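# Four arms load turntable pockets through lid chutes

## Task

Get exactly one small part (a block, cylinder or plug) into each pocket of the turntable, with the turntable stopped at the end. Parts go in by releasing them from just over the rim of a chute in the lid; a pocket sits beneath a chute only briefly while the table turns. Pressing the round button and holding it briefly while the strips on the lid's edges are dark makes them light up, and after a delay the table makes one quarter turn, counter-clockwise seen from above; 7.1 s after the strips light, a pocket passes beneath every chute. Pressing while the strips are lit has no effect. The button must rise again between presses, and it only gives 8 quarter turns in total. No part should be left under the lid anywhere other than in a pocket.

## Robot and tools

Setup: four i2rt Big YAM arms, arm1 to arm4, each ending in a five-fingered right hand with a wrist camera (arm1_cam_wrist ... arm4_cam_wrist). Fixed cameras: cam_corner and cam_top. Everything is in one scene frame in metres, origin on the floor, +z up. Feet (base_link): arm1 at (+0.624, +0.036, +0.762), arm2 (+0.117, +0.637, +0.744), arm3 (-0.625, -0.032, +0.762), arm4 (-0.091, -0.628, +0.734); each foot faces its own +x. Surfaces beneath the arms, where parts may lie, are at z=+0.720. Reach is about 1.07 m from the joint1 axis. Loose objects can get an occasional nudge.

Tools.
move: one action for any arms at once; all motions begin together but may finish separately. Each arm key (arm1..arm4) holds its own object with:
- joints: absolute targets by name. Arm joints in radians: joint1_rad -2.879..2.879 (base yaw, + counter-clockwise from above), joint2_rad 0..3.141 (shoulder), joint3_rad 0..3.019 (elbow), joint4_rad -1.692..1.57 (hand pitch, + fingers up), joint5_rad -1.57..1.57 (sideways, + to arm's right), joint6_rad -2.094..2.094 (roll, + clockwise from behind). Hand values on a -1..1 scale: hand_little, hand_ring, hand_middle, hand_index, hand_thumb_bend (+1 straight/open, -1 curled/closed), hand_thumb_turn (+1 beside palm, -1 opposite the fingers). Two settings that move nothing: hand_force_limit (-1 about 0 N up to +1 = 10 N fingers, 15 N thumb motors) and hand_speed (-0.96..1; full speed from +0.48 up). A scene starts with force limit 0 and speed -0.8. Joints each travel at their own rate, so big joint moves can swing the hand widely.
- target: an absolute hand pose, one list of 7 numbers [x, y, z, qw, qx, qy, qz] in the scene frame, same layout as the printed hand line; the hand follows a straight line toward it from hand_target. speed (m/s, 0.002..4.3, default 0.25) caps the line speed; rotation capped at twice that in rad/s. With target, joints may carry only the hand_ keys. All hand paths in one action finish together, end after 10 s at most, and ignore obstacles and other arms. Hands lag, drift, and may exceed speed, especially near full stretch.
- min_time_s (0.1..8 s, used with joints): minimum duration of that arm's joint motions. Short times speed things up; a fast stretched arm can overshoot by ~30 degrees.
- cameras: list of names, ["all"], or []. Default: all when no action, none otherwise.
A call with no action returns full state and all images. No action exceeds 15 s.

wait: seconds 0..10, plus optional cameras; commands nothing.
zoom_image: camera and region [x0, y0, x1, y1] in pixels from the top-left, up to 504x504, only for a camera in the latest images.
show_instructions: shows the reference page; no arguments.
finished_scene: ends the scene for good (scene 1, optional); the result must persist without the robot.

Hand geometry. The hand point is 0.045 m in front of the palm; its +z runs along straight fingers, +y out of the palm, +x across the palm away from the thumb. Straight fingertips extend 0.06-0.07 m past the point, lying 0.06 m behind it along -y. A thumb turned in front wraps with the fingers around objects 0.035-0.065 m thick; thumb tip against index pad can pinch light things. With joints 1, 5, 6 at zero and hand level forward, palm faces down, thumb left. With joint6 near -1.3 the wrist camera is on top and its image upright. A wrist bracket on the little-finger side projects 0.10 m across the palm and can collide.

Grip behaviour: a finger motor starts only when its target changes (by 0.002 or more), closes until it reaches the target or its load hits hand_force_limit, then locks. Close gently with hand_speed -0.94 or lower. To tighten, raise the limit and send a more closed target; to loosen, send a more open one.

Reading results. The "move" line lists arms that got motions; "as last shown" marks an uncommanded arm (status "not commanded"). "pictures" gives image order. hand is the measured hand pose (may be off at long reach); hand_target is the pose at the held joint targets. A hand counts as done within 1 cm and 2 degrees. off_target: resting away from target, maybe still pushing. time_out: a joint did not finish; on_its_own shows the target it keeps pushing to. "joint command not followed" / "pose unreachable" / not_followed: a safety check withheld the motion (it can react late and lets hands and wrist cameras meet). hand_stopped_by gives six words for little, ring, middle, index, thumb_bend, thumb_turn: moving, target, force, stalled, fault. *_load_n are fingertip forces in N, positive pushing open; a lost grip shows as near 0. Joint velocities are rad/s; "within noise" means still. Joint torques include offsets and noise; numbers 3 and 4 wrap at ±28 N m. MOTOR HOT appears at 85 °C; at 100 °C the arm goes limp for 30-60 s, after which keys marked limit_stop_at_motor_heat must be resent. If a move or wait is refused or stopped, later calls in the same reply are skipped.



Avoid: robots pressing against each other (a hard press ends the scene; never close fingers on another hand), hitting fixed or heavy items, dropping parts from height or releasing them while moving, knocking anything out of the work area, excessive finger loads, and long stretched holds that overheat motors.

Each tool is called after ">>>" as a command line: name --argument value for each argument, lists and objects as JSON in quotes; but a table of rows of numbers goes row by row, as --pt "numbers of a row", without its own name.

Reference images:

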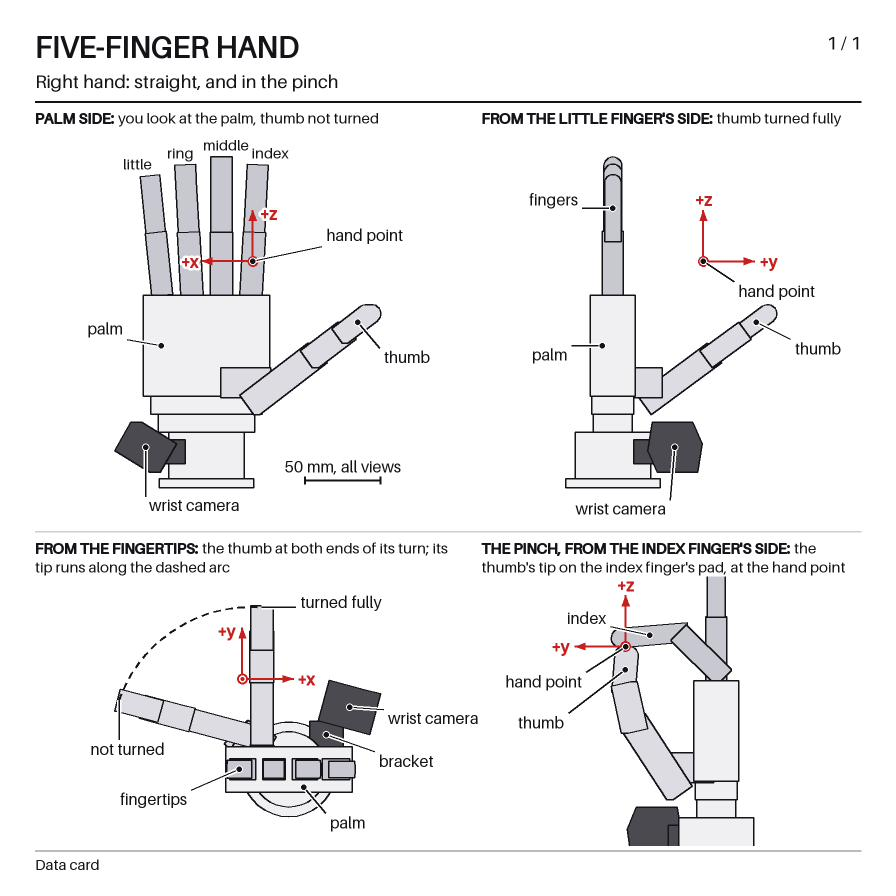

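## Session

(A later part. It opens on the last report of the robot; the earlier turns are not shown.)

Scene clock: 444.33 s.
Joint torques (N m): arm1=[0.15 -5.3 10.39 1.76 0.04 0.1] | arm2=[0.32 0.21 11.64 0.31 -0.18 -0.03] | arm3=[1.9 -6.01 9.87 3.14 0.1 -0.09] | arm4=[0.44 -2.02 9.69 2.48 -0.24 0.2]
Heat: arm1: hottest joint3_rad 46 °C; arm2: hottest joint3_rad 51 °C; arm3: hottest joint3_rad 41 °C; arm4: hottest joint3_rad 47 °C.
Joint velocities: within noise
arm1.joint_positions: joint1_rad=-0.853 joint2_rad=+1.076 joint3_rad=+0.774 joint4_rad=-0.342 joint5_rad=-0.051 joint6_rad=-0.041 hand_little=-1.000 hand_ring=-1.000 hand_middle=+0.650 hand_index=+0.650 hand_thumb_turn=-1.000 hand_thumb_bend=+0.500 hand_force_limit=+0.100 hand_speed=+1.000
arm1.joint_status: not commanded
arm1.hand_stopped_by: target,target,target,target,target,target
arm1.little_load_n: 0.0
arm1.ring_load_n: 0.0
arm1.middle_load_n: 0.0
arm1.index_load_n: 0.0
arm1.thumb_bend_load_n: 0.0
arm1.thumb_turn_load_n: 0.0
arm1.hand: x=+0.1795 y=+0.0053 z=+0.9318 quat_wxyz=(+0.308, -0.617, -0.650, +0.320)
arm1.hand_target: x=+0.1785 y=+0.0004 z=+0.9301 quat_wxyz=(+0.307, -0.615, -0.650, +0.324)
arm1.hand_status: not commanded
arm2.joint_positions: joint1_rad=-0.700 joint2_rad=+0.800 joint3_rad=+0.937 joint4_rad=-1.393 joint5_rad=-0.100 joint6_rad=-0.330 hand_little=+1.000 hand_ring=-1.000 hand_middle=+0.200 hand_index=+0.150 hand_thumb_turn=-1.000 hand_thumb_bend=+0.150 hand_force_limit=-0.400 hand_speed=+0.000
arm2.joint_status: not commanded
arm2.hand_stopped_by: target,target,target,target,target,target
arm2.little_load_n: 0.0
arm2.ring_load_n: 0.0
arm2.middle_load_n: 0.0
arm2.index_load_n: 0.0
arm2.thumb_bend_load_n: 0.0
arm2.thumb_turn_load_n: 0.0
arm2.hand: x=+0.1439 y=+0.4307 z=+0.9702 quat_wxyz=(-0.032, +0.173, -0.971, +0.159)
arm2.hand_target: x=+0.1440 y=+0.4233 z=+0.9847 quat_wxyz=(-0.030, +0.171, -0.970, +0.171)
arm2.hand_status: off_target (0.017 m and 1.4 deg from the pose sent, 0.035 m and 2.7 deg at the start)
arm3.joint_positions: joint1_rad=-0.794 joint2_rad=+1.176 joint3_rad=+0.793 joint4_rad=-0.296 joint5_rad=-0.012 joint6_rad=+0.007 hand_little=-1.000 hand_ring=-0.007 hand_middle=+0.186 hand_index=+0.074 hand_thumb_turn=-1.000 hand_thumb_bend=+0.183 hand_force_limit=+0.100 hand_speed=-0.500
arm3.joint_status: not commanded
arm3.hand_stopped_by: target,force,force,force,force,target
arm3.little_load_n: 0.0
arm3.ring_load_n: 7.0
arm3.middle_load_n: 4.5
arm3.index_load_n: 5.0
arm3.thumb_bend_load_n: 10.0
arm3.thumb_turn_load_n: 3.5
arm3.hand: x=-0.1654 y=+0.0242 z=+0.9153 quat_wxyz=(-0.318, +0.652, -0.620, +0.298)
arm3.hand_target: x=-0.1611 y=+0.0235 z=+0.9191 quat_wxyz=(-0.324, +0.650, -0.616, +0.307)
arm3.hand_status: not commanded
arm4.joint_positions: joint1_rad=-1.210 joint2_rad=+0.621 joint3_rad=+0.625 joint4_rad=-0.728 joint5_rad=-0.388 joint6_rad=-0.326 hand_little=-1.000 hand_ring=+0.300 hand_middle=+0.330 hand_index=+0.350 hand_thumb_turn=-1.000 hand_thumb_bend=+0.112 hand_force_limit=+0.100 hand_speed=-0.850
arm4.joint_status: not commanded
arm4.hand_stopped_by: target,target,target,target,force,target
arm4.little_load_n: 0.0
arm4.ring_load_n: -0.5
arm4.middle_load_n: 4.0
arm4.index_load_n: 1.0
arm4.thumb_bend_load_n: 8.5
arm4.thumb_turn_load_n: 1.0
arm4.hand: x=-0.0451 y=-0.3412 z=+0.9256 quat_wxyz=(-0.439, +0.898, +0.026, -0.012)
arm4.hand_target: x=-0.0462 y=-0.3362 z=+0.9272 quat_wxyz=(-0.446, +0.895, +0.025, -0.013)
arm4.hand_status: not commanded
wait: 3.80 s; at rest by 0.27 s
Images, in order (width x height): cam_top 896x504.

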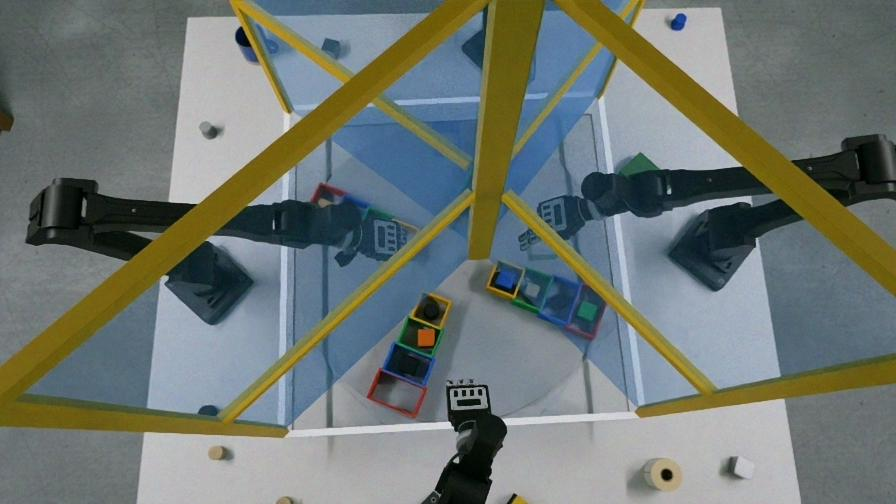

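>>> wait --seconds 1.26

>>> move --arm3 '{"joints":{"hand_ring":0.5,"hand_index":0.6,"hand_middle":0.65,"hand_thumb_bend":0.55,"hand_speed":1}}' --arm4 '{"joints":{"hand_ring":0.65,"hand_index":0.7,"hand_middle":0.7,"hand_thumb_bend":0.5,"hand_speed":1}}' --cameras '["arm3_cam_wrist","arm4_cam_wrist"]'

>>> wait --seconds 3.5 --cameras '["arm1_cam_wrist","arm3_cam_wrist","arm4_cam_wrist","cam_top"]'

Scene clock: 445.80 s.
Joint torques (N m): arm1=[0.32 -5.07 10.29 1.77 0.05 0.05] | arm2=[0.56 -0.03 11.66 0.25 -0.18 -0.02] | arm3=[1.9 -6.24 9.81 2.99 0.07 -0.09] | arm4=[0.44 -2.02 9.69 2.47 -0.24 0.2]
Heat: arm1: hottest joint3_rad 46 °C; arm2: hottest joint3_rad 51 °C; arm3: hottest joint3_rad 41 °C; arm4: hottest joint3_rad 47 °C.
Joint velocities: within noise
arm1.joint_positions: joint1_rad=-0.853 joint2_rad=+1.076 joint3_rad=+0.774 joint4_rad=-0.342 joint5_rad=-0.051 joint6_rad=-0.041 hand_little=-1.000 hand_ring=-1.000 hand_middle=+0.650 hand_index=+0.650 hand_thumb_turn=-1.000 hand_thumb_bend=+0.500 hand_force_limit=+0.100 hand_speed=+1.000
arm1.joint_status: not commanded
arm1.hand_stopped_by: target,target,target,target,target,target
arm1.little_load_n: 0.0
arm1.ring_load_n: 0.0
arm1.middle_load_n: 0.0
arm1.index_load_n: 0.0
arm1.thumb_bend_load_n: 0.5
arm1.thumb_turn_load_n: 0.0
arm1.hand: x=+0.1795 y=+0.0053 z=+0.9318 quat_wxyz=(+0.308, -0.617, -0.650, +0.320)
arm1.hand_target: x=+0.1785 y=+0.0004 z=+0.9301 quat_wxyz=(+0.307, -0.615, -0.650, +0.324)
arm1.hand_status: not commanded
arm2.joint_positions: joint1_rad=-0.700 joint2_rad=+0.800 joint3_rad=+0.937 joint4_rad=-1.393 joint5_rad=-0.100 joint6_rad=-0.330 hand_little=+1.000 hand_ring=-1.000 hand_middle=+0.200 hand_index=+0.150 hand_thumb_turn=-1.000 hand_thumb_bend=+0.150 hand_force_limit=-0.400 hand_speed=+0.000
arm2.joint_status: not commanded
arm2.hand_stopped_by: target,target,target,target,target,target
arm2.little_load_n: 0.0
arm2.ring_load_n: 0.5
arm2.middle_load_n: 0.0
arm2.index_load_n: 0.0
arm2.thumb_bend_load_n: 0.0
arm2.thumb_turn_load_n: 0.0
arm2.hand: x=+0.1439 y=+0.4307 z=+0.9702 quat_wxyz=(-0.032, +0.173, -0.971, +0.159)
arm2.hand_target: x=+0.1440 y=+0.4233 z=+0.9847 quat_wxyz=(-0.030, +0.171, -0.970, +0.171)
arm2.hand_status: off_target (0.017 m and 1.4 deg from the pose sent, 0.035 m and 2.7 deg at the start)
arm3.joint_positions: joint1_rad=-0.794 joint2_rad=+1.176 joint3_rad=+0.793 joint4_rad=-0.296 joint5_rad=-0.012 joint6_rad=+0.007 hand_little=-1.000 hand_ring=-0.007 hand_middle=+0.186 hand_index=+0.074 hand_thumb_turn=-1.000 hand_thumb_bend=+0.183 hand_force_limit=+0.100 hand_speed=-0.500
arm3.joint_status: not commanded
arm3.hand_stopped_by: target,force,force,force,force,target
arm3.little_load_n: 0.0
arm3.ring_load_n: 6.5
arm3.middle_load_n: 4.0
arm3.index_load_n: 5.0
arm3.thumb_bend_load_n: 9.5
arm3.thumb_turn_load_n: 3.5
arm3.hand: x=-0.1654 y=+0.0242 z=+0.9153 quat_wxyz=(-0.318, +0.652, -0.620, +0.298)
arm3.hand_target: x=-0.1611 y=+0.0235 z=+0.9191 quat_wxyz=(-0.324, +0.650, -0.616, +0.307)
arm3.hand_status: not commanded
arm4.joint_positions: joint1_rad=-1.210 joint2_rad=+0.621 joint3_rad=+0.625 joint4_rad=-0.728 joint5_rad=-0.388 joint6_rad=-0.326 hand_little=-1.000 hand_ring=+0.300 hand_middle=+0.330 hand_index=+0.350 hand_thumb_turn=-1.000 hand_thumb_bend=+0.112 hand_force_limit=+0.100 hand_speed=-0.850
arm4.joint_status: not commanded
arm4.hand_stopped_by: target,target,target,target,force,target
arm4.little_load_n: 0.0
arm4.ring_load_n: 0.0
arm4.middle_load_n: 4.0
arm4.index_load_n: 1.0
arm4.thumb_bend_load_n: 8.5
arm4.thumb_turn_load_n: 1.0
arm4.hand: x=-0.0451 y=-0.3412 z=+0.9256 quat_wxyz=(-0.439, +0.898, +0.026, -0.012)
arm4.hand_target: x=-0.0462 y=-0.3362 z=+0.9272 quat_wxyz=(-0.446, +0.895, +0.025, -0.013)
arm4.hand_status: not commanded
wait: 1.27 s; at rest by 0.07 s
pictures: none

Scene clock: 446.47 s.
Joint torques (N m): arm1=[0.38 -5.13 10.35 1.78 0.05 0.07] | arm2=[0.38 0.09 11.7 0.35 -0.19 -0.02] | arm3=[2.08 -4.19 11.12 3.47 0.08 -0.09] | arm4=[0.44 -2.02 9.69 2.4 -0.25 0.19]
Heat: arm1: hottest joint3_rad 46 °C; arm2: hottest joint3_rad 52 °C; arm3: hottest joint3_rad 41 °C; arm4: hottest joint3_rad 47 °C.
move: arm3 off_target; arm4 done
Joint velocities: within noise
arm1, arm2: as last shown
arm1.thumb_bend_load_n: 0.0
arm2.ring_load_n: 0.0
arm3.joint_positions: joint1_rad=-0.794 joint2_rad=+1.155 joint3_rad=+0.777 joint4_rad=-0.307 joint5_rad=-0.012 joint6_rad=+0.007 hand_little=-1.000 hand_ring=+0.500 hand_middle=+0.427 hand_index=+0.600 hand_thumb_turn=-1.000 hand_thumb_bend=+0.550 hand_force_limit=+0.100 hand_speed=+1.000
arm3.joint_status: hand_middle off_target (ended at +0.427, target +0.650); the others done
arm3.hand_stopped_by: target,target,stalled,target,target,target
arm3.little_load_n: 0.0
arm3.ring_load_n: -0.5
arm3.middle_load_n: -15.0
arm3.index_load_n: 0.0
arm3.thumb_bend_load_n: 0.0
arm3.thumb_turn_load_n: 0.0
arm3.hand: x=-0.1737 y=+0.0238 z=+0.9142 quat_wxyz=(-0.316, +0.653, -0.621, +0.296)
arm3.hand_target: x=-0.1611 y=+0.0235 z=+0.9190 quat_wxyz=(-0.324, +0.650, -0.616, +0.307)
arm3.hand_status: not commanded
arm4.joint_positions: joint1_rad=-1.210 joint2_rad=+0.621 joint3_rad=+0.625 joint4_rad=-0.727 joint5_rad=-0.387 joint6_rad=-0.326 hand_little=-1.000 hand_ring=+0.650 hand_middle=+0.700 hand_index=+0.700 hand_thumb_turn=-1.000 hand_thumb_bend=+0.500 hand_force_limit=+0.100 hand_speed=+1.000
arm4.joint_status: all done
arm4.hand_stopped_by: target,target,target,target,target,target
arm4.little_load_n: 0.0
arm4.ring_load_n: 0.0
arm4.middle_load_n: 0.0
arm4.index_load_n: 0.0
arm4.thumb_bend_load_n: 0.0
arm4.thumb_turn_load_n: 0.0
arm4.hand: x=-0.0449 y=-0.3408 z=+0.9259 quat_wxyz=(-0.440, +0.898, +0.026, -0.011)
arm4.hand_target: x=-0.0461 y=-0.3362 z=+0.9272 quat_wxyz=(-0.446, +0.895, +0.025, -0.013)
arm4.hand_status: not commanded
Images, in order (width x height): arm3_cam_wrist 616x616, arm4_cam_wrist 616x616.

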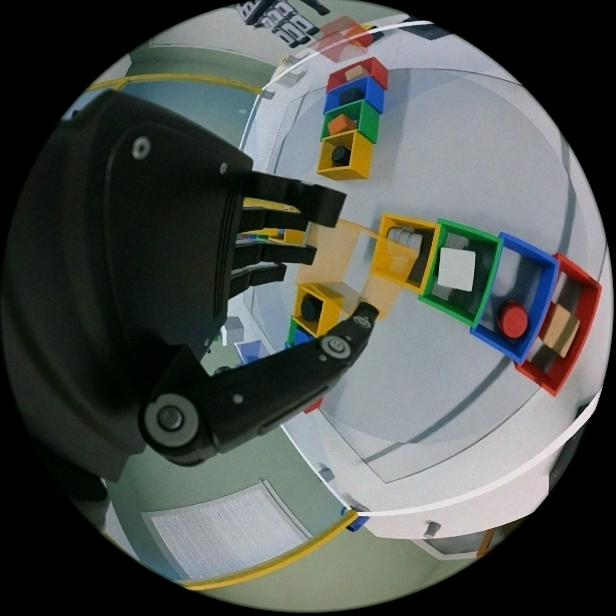

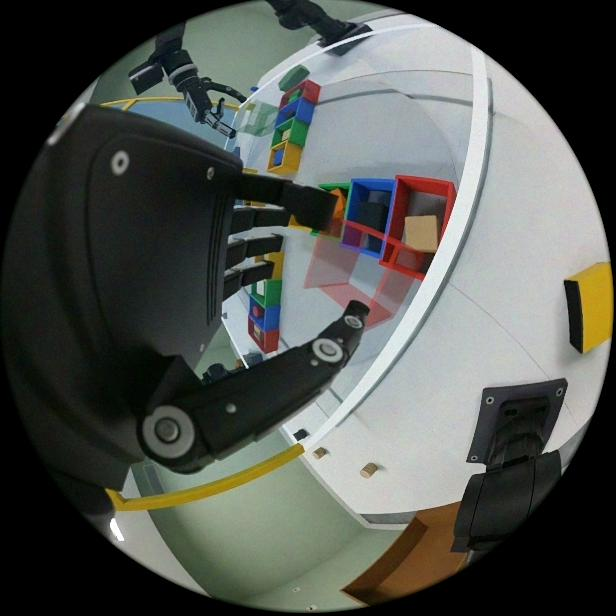

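Scene clock: 449.97 s.
Joint torques (N m): arm1=[0.15 -5.01 10.43 1.78 0.04 0.08] | arm2=[0.38 0.09 11.69 0.28 -0.2 -0.03] | arm3=[2.2 -4.42 11.21 3.47 0.09 -0.09] | arm4=[0.44 -2.02 9.69 2.4 -0.25 0.19]
Heat: arm1: hottest joint3_rad 46 °C; arm2: hottest joint3_rad 52 °C; arm3: hottest joint3_rad 42 °C; arm4: hottest joint3_rad 47 °C.
Joint velocities: within noise
arm1.joint_positions: joint1_rad=-0.853 joint2_rad=+1.076 joint3_rad=+0.774 joint4_rad=-0.342 joint5_rad=-0.051 joint6_rad=-0.041 hand_little=-1.000 hand_ring=-1.000 hand_middle=+0.650 hand_index=+0.650 hand_thumb_turn=-1.000 hand_thumb_bend=+0.500 hand_force_limit=+0.100 hand_speed=+1.000
arm1.joint_status: not commanded
arm1.hand_stopped_by: target,target,target,target,target,target
arm1.little_load_n: 0.0
arm1.ring_load_n: 0.0
arm1.middle_load_n: 0.0
arm1.index_load_n: 0.0
arm1.thumb_bend_load_n: 0.0
arm1.thumb_turn_load_n: 0.0
arm1.hand: x=+0.1795 y=+0.0053 z=+0.9318 quat_wxyz=(+0.308, -0.617, -0.650, +0.320)
arm1.hand_target: x=+0.1785 y=+0.0004 z=+0.9301 quat_wxyz=(+0.307, -0.615, -0.650, +0.324)
arm1.hand_status: not commanded
arm2.joint_positions: joint1_rad=-0.700 joint2_rad=+0.800 joint3_rad=+0.937 joint4_rad=-1.393 joint5_rad=-0.100 joint6_rad=-0.330 hand_little=+1.000 hand_ring=-1.000 hand_middle=+0.200 hand_index=+0.150 hand_thumb_turn=-1.000 hand_thumb_bend=+0.150 hand_force_limit=-0.400 hand_speed=+0.000
arm2.joint_status: not commanded
arm2.hand_stopped_by: target,target,target,target,target,target
arm2.little_load_n: 0.0
arm2.ring_load_n: 0.0
arm2.middle_load_n: 0.0
arm2.index_load_n: 0.0
arm2.thumb_bend_load_n: 0.0
arm2.thumb_turn_load_n: 0.0
arm2.hand: x=+0.1439 y=+0.4307 z=+0.9702 quat_wxyz=(-0.032, +0.173, -0.971, +0.159)
arm2.hand_target: x=+0.1440 y=+0.4233 z=+0.9847 quat_wxyz=(-0.030, +0.171, -0.970, +0.171)
arm2.hand_status: not commanded
arm3.joint_positions: joint1_rad=-0.794 joint2_rad=+1.155 joint3_rad=+0.777 joint4_rad=-0.307 joint5_rad=-0.012 joint6_rad=+0.007 hand_little=-1.000 hand_ring=+0.500 hand_middle=+0.427 hand_index=+0.600 hand_thumb_turn=-1.000 hand_thumb_bend=+0.550 hand_force_limit=+0.100 hand_speed=+1.000
arm3.joint_status: hand_middle off_target (ended at +0.427, target +0.650); the others done
arm3.hand_stopped_by: target,target,stalled,target,target,target
arm3.little_load_n: 0.0
arm3.ring_load_n: 0.0
arm3.middle_load_n: -15.0
arm3.index_load_n: 0.0
arm3.thumb_bend_load_n: 0.0
arm3.thumb_turn_load_n: 0.0
arm3.hand: x=-0.1737 y=+0.0238 z=+0.9142 quat_wxyz=(-0.316, +0.653, -0.621, +0.296)
arm3.hand_target: x=-0.1611 y=+0.0235 z=+0.9190 quat_wxyz=(-0.324, +0.650, -0.616, +0.307)
arm3.hand_status: not commanded
arm4.joint_positions: joint1_rad=-1.210 joint2_rad=+0.621 joint3_rad=+0.625 joint4_rad=-0.727 joint5_rad=-0.387 joint6_rad=-0.326 hand_little=-1.000 hand_ring=+0.650 hand_middle=+0.700 hand_index=+0.700 hand_thumb_turn=-1.000 hand_thumb_bend=+0.500 hand_force_limit=+0.100 hand_speed=+1.000
arm4.joint_status: all done
arm4.hand_stopped_by: target,target,target,target,target,target
arm4.little_load_n: 0.0
arm4.ring_load_n: 0.0
arm4.middle_load_n: 0.0
arm4.index_load_n: 0.0
arm4.thumb_bend_load_n: 0.0
arm4.thumb_turn_load_n: 0.0
arm4.hand: x=-0.0449 y=-0.3408 z=+0.9259 quat_wxyz=(-0.440, +0.898, +0.026, -0.011)
arm4.hand_target: x=-0.0461 y=-0.3362 z=+0.9272 quat_wxyz=(-0.446, +0.895, +0.025, -0.013)
arm4.hand_status: not commanded
wait: 3.50 s; at rest by 0.27 s
Images, in order (width x height): arm1_cam_wrist 616x616, arm3_cam_wrist 616x616, arm4_cam_wrist 616x616, cam_top 896x504.

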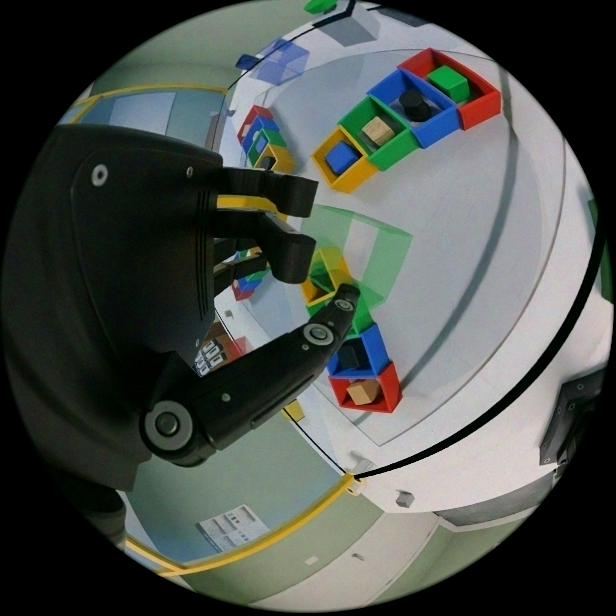

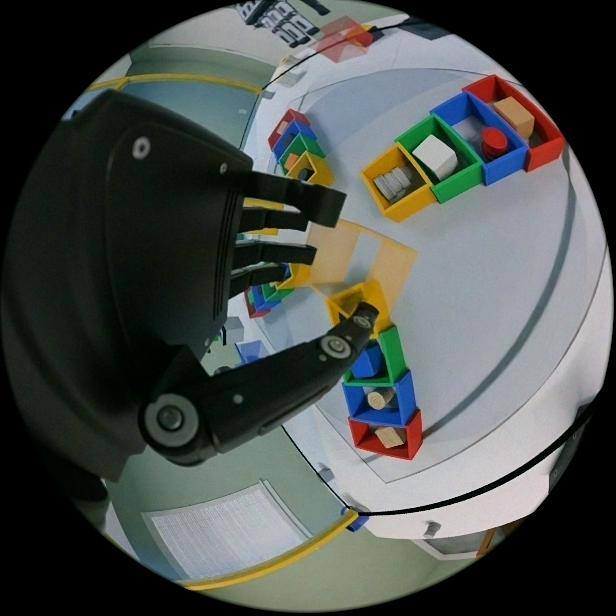

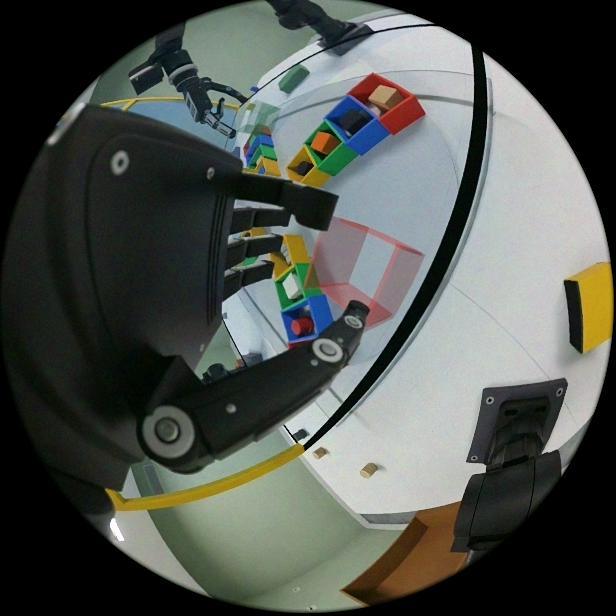

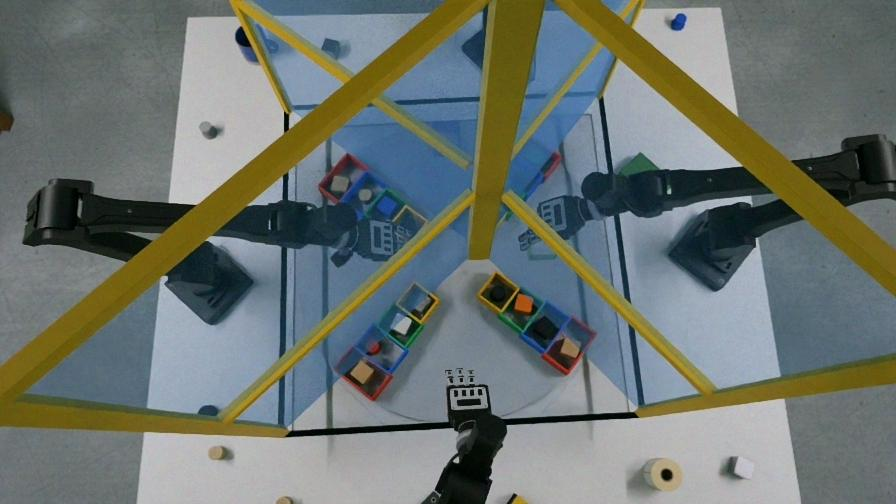

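>>> move --arm3 '{"target":[-0.2200,0.0230,0.9450,0.3239,-0.6497,0.6155,-0.3069],"speed":0.1,"joints":{"hand_middle":0.3,"hand_speed":-0.5}}' --cameras '["arm3_cam_wrist","cam_top","cam_corner"]'

>>> zoom_image --camera "arm3_cam_wrist" --region '[340, 60, 580, 260]'

>>> zoom_image --camera "cam_top" --region '[310, 130, 470, 290]'

>>> zoom_image --camera "cam_top" --region '[320, 260, 620, 420]'

Scene clock: 451.73 s.
Joint torques (N m): arm1=[0.21 -5.01 10.39 1.77 0.05 0.08] | arm2=[0.26 -0.03 11.66 0.34 -0.18 -0.05] | arm3=[2.78 -3.78 9.85 1.87 0.1 -0.05] | arm4=[0.44 -2.02 9.69 2.4 -0.26 0.19]
Heat: arm1: hottest joint3_rad 46 °C; arm2: hottest joint3_rad 53 °C; arm3: hottest joint3_rad 43 °C; arm4: hottest joint3_rad 47 °C.
move: arm3 done
Joint velocities: within noise
arm1, arm2, arm4: as last shown
arm2.thumb_bend_load_n: 0.5
arm3.joint_positions: joint1_rad=-0.794 joint2_rad=+0.970 joint3_rad=+0.734 joint4_rad=-0.405 joint5_rad=-0.007 joint6_rad=+0.007 hand_little=-1.000 hand_ring=+0.500 hand_middle=+0.300 hand_index=+0.600 hand_thumb_turn=-1.000 hand_thumb_bend=+0.550 hand_force_limit=+0.100 hand_speed=-0.500
arm3.joint_status: all done
arm3.hand_stopped_by: target,target,target,target,target,target
arm3.little_load_n: 0.0
arm3.ring_load_n: 0.0
arm3.middle_load_n: 0.0
arm3.index_load_n: 0.0
arm3.thumb_bend_load_n: 0.0
arm3.thumb_turn_load_n: 0.0
arm3.hand: x=-0.2155 y=+0.0211 z=+0.9497 quat_wxyz=(-0.329, +0.645, -0.615, +0.312)
arm3.hand_target: x=-0.2199 y=+0.0229 z=+0.9452 quat_wxyz=(-0.324, +0.650, -0.615, +0.307)
arm3.hand_status: done (0.007 m and 1.0 deg from the pose sent, 0.056 m and 1.7 deg at the start)
pictures: arm3_cam_wrist, cam_corner, cam_top
Images, in order (width x height): arm3_cam_wrist 616x616, cam_corner 896x504, cam_top 896x504.

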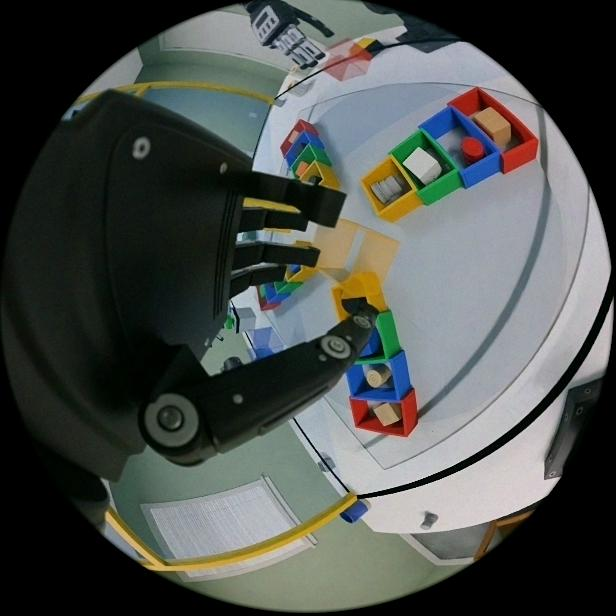

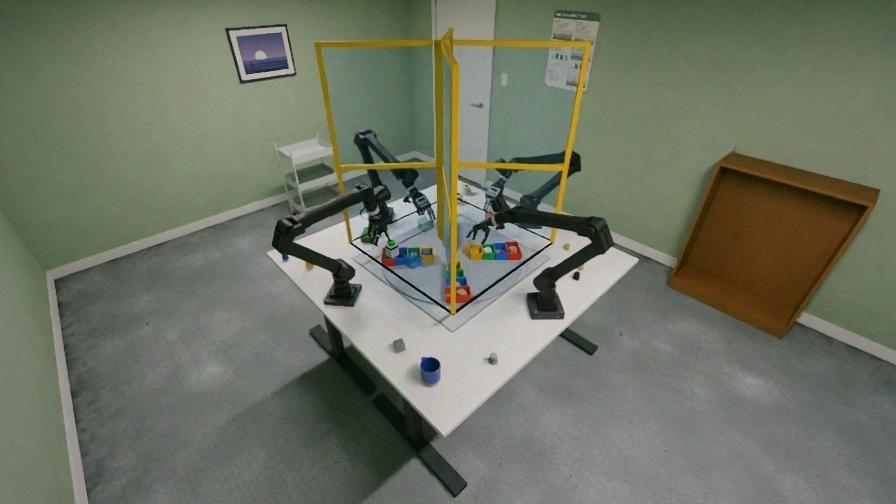

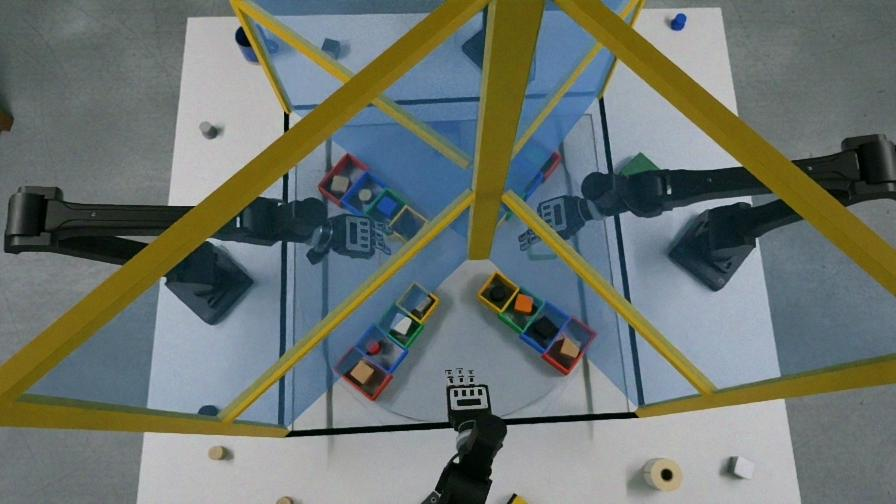

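Scaled by 2.100 from the camera's image (finer frame: 880x880).

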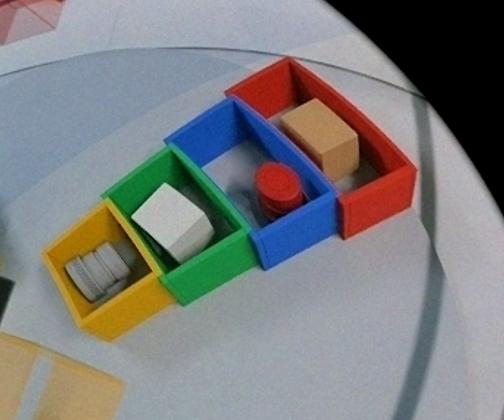

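Scaled by 3.150 from the camera's image (finer frame: 1280x720).

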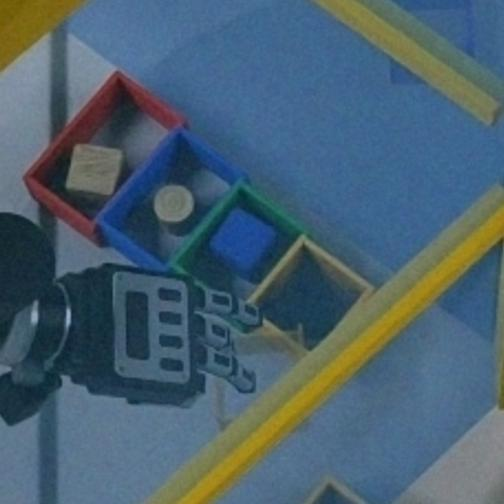

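Scaled by 1.680 from the camera's image (finer frame: 1280x720).

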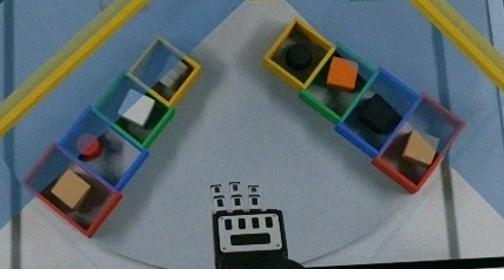

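>>> zoom_image --camera "arm3_cam_wrist" --region '[320, 250, 440, 370]'

Scaled by 4.200 from the camera's image (finer frame: 880x880).

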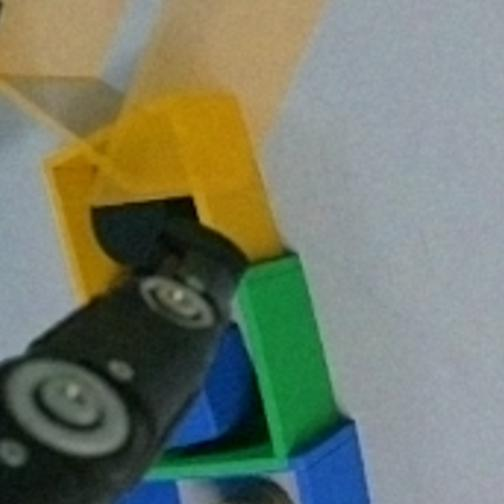

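>>> finished_scene

The scene is finished: the task was done.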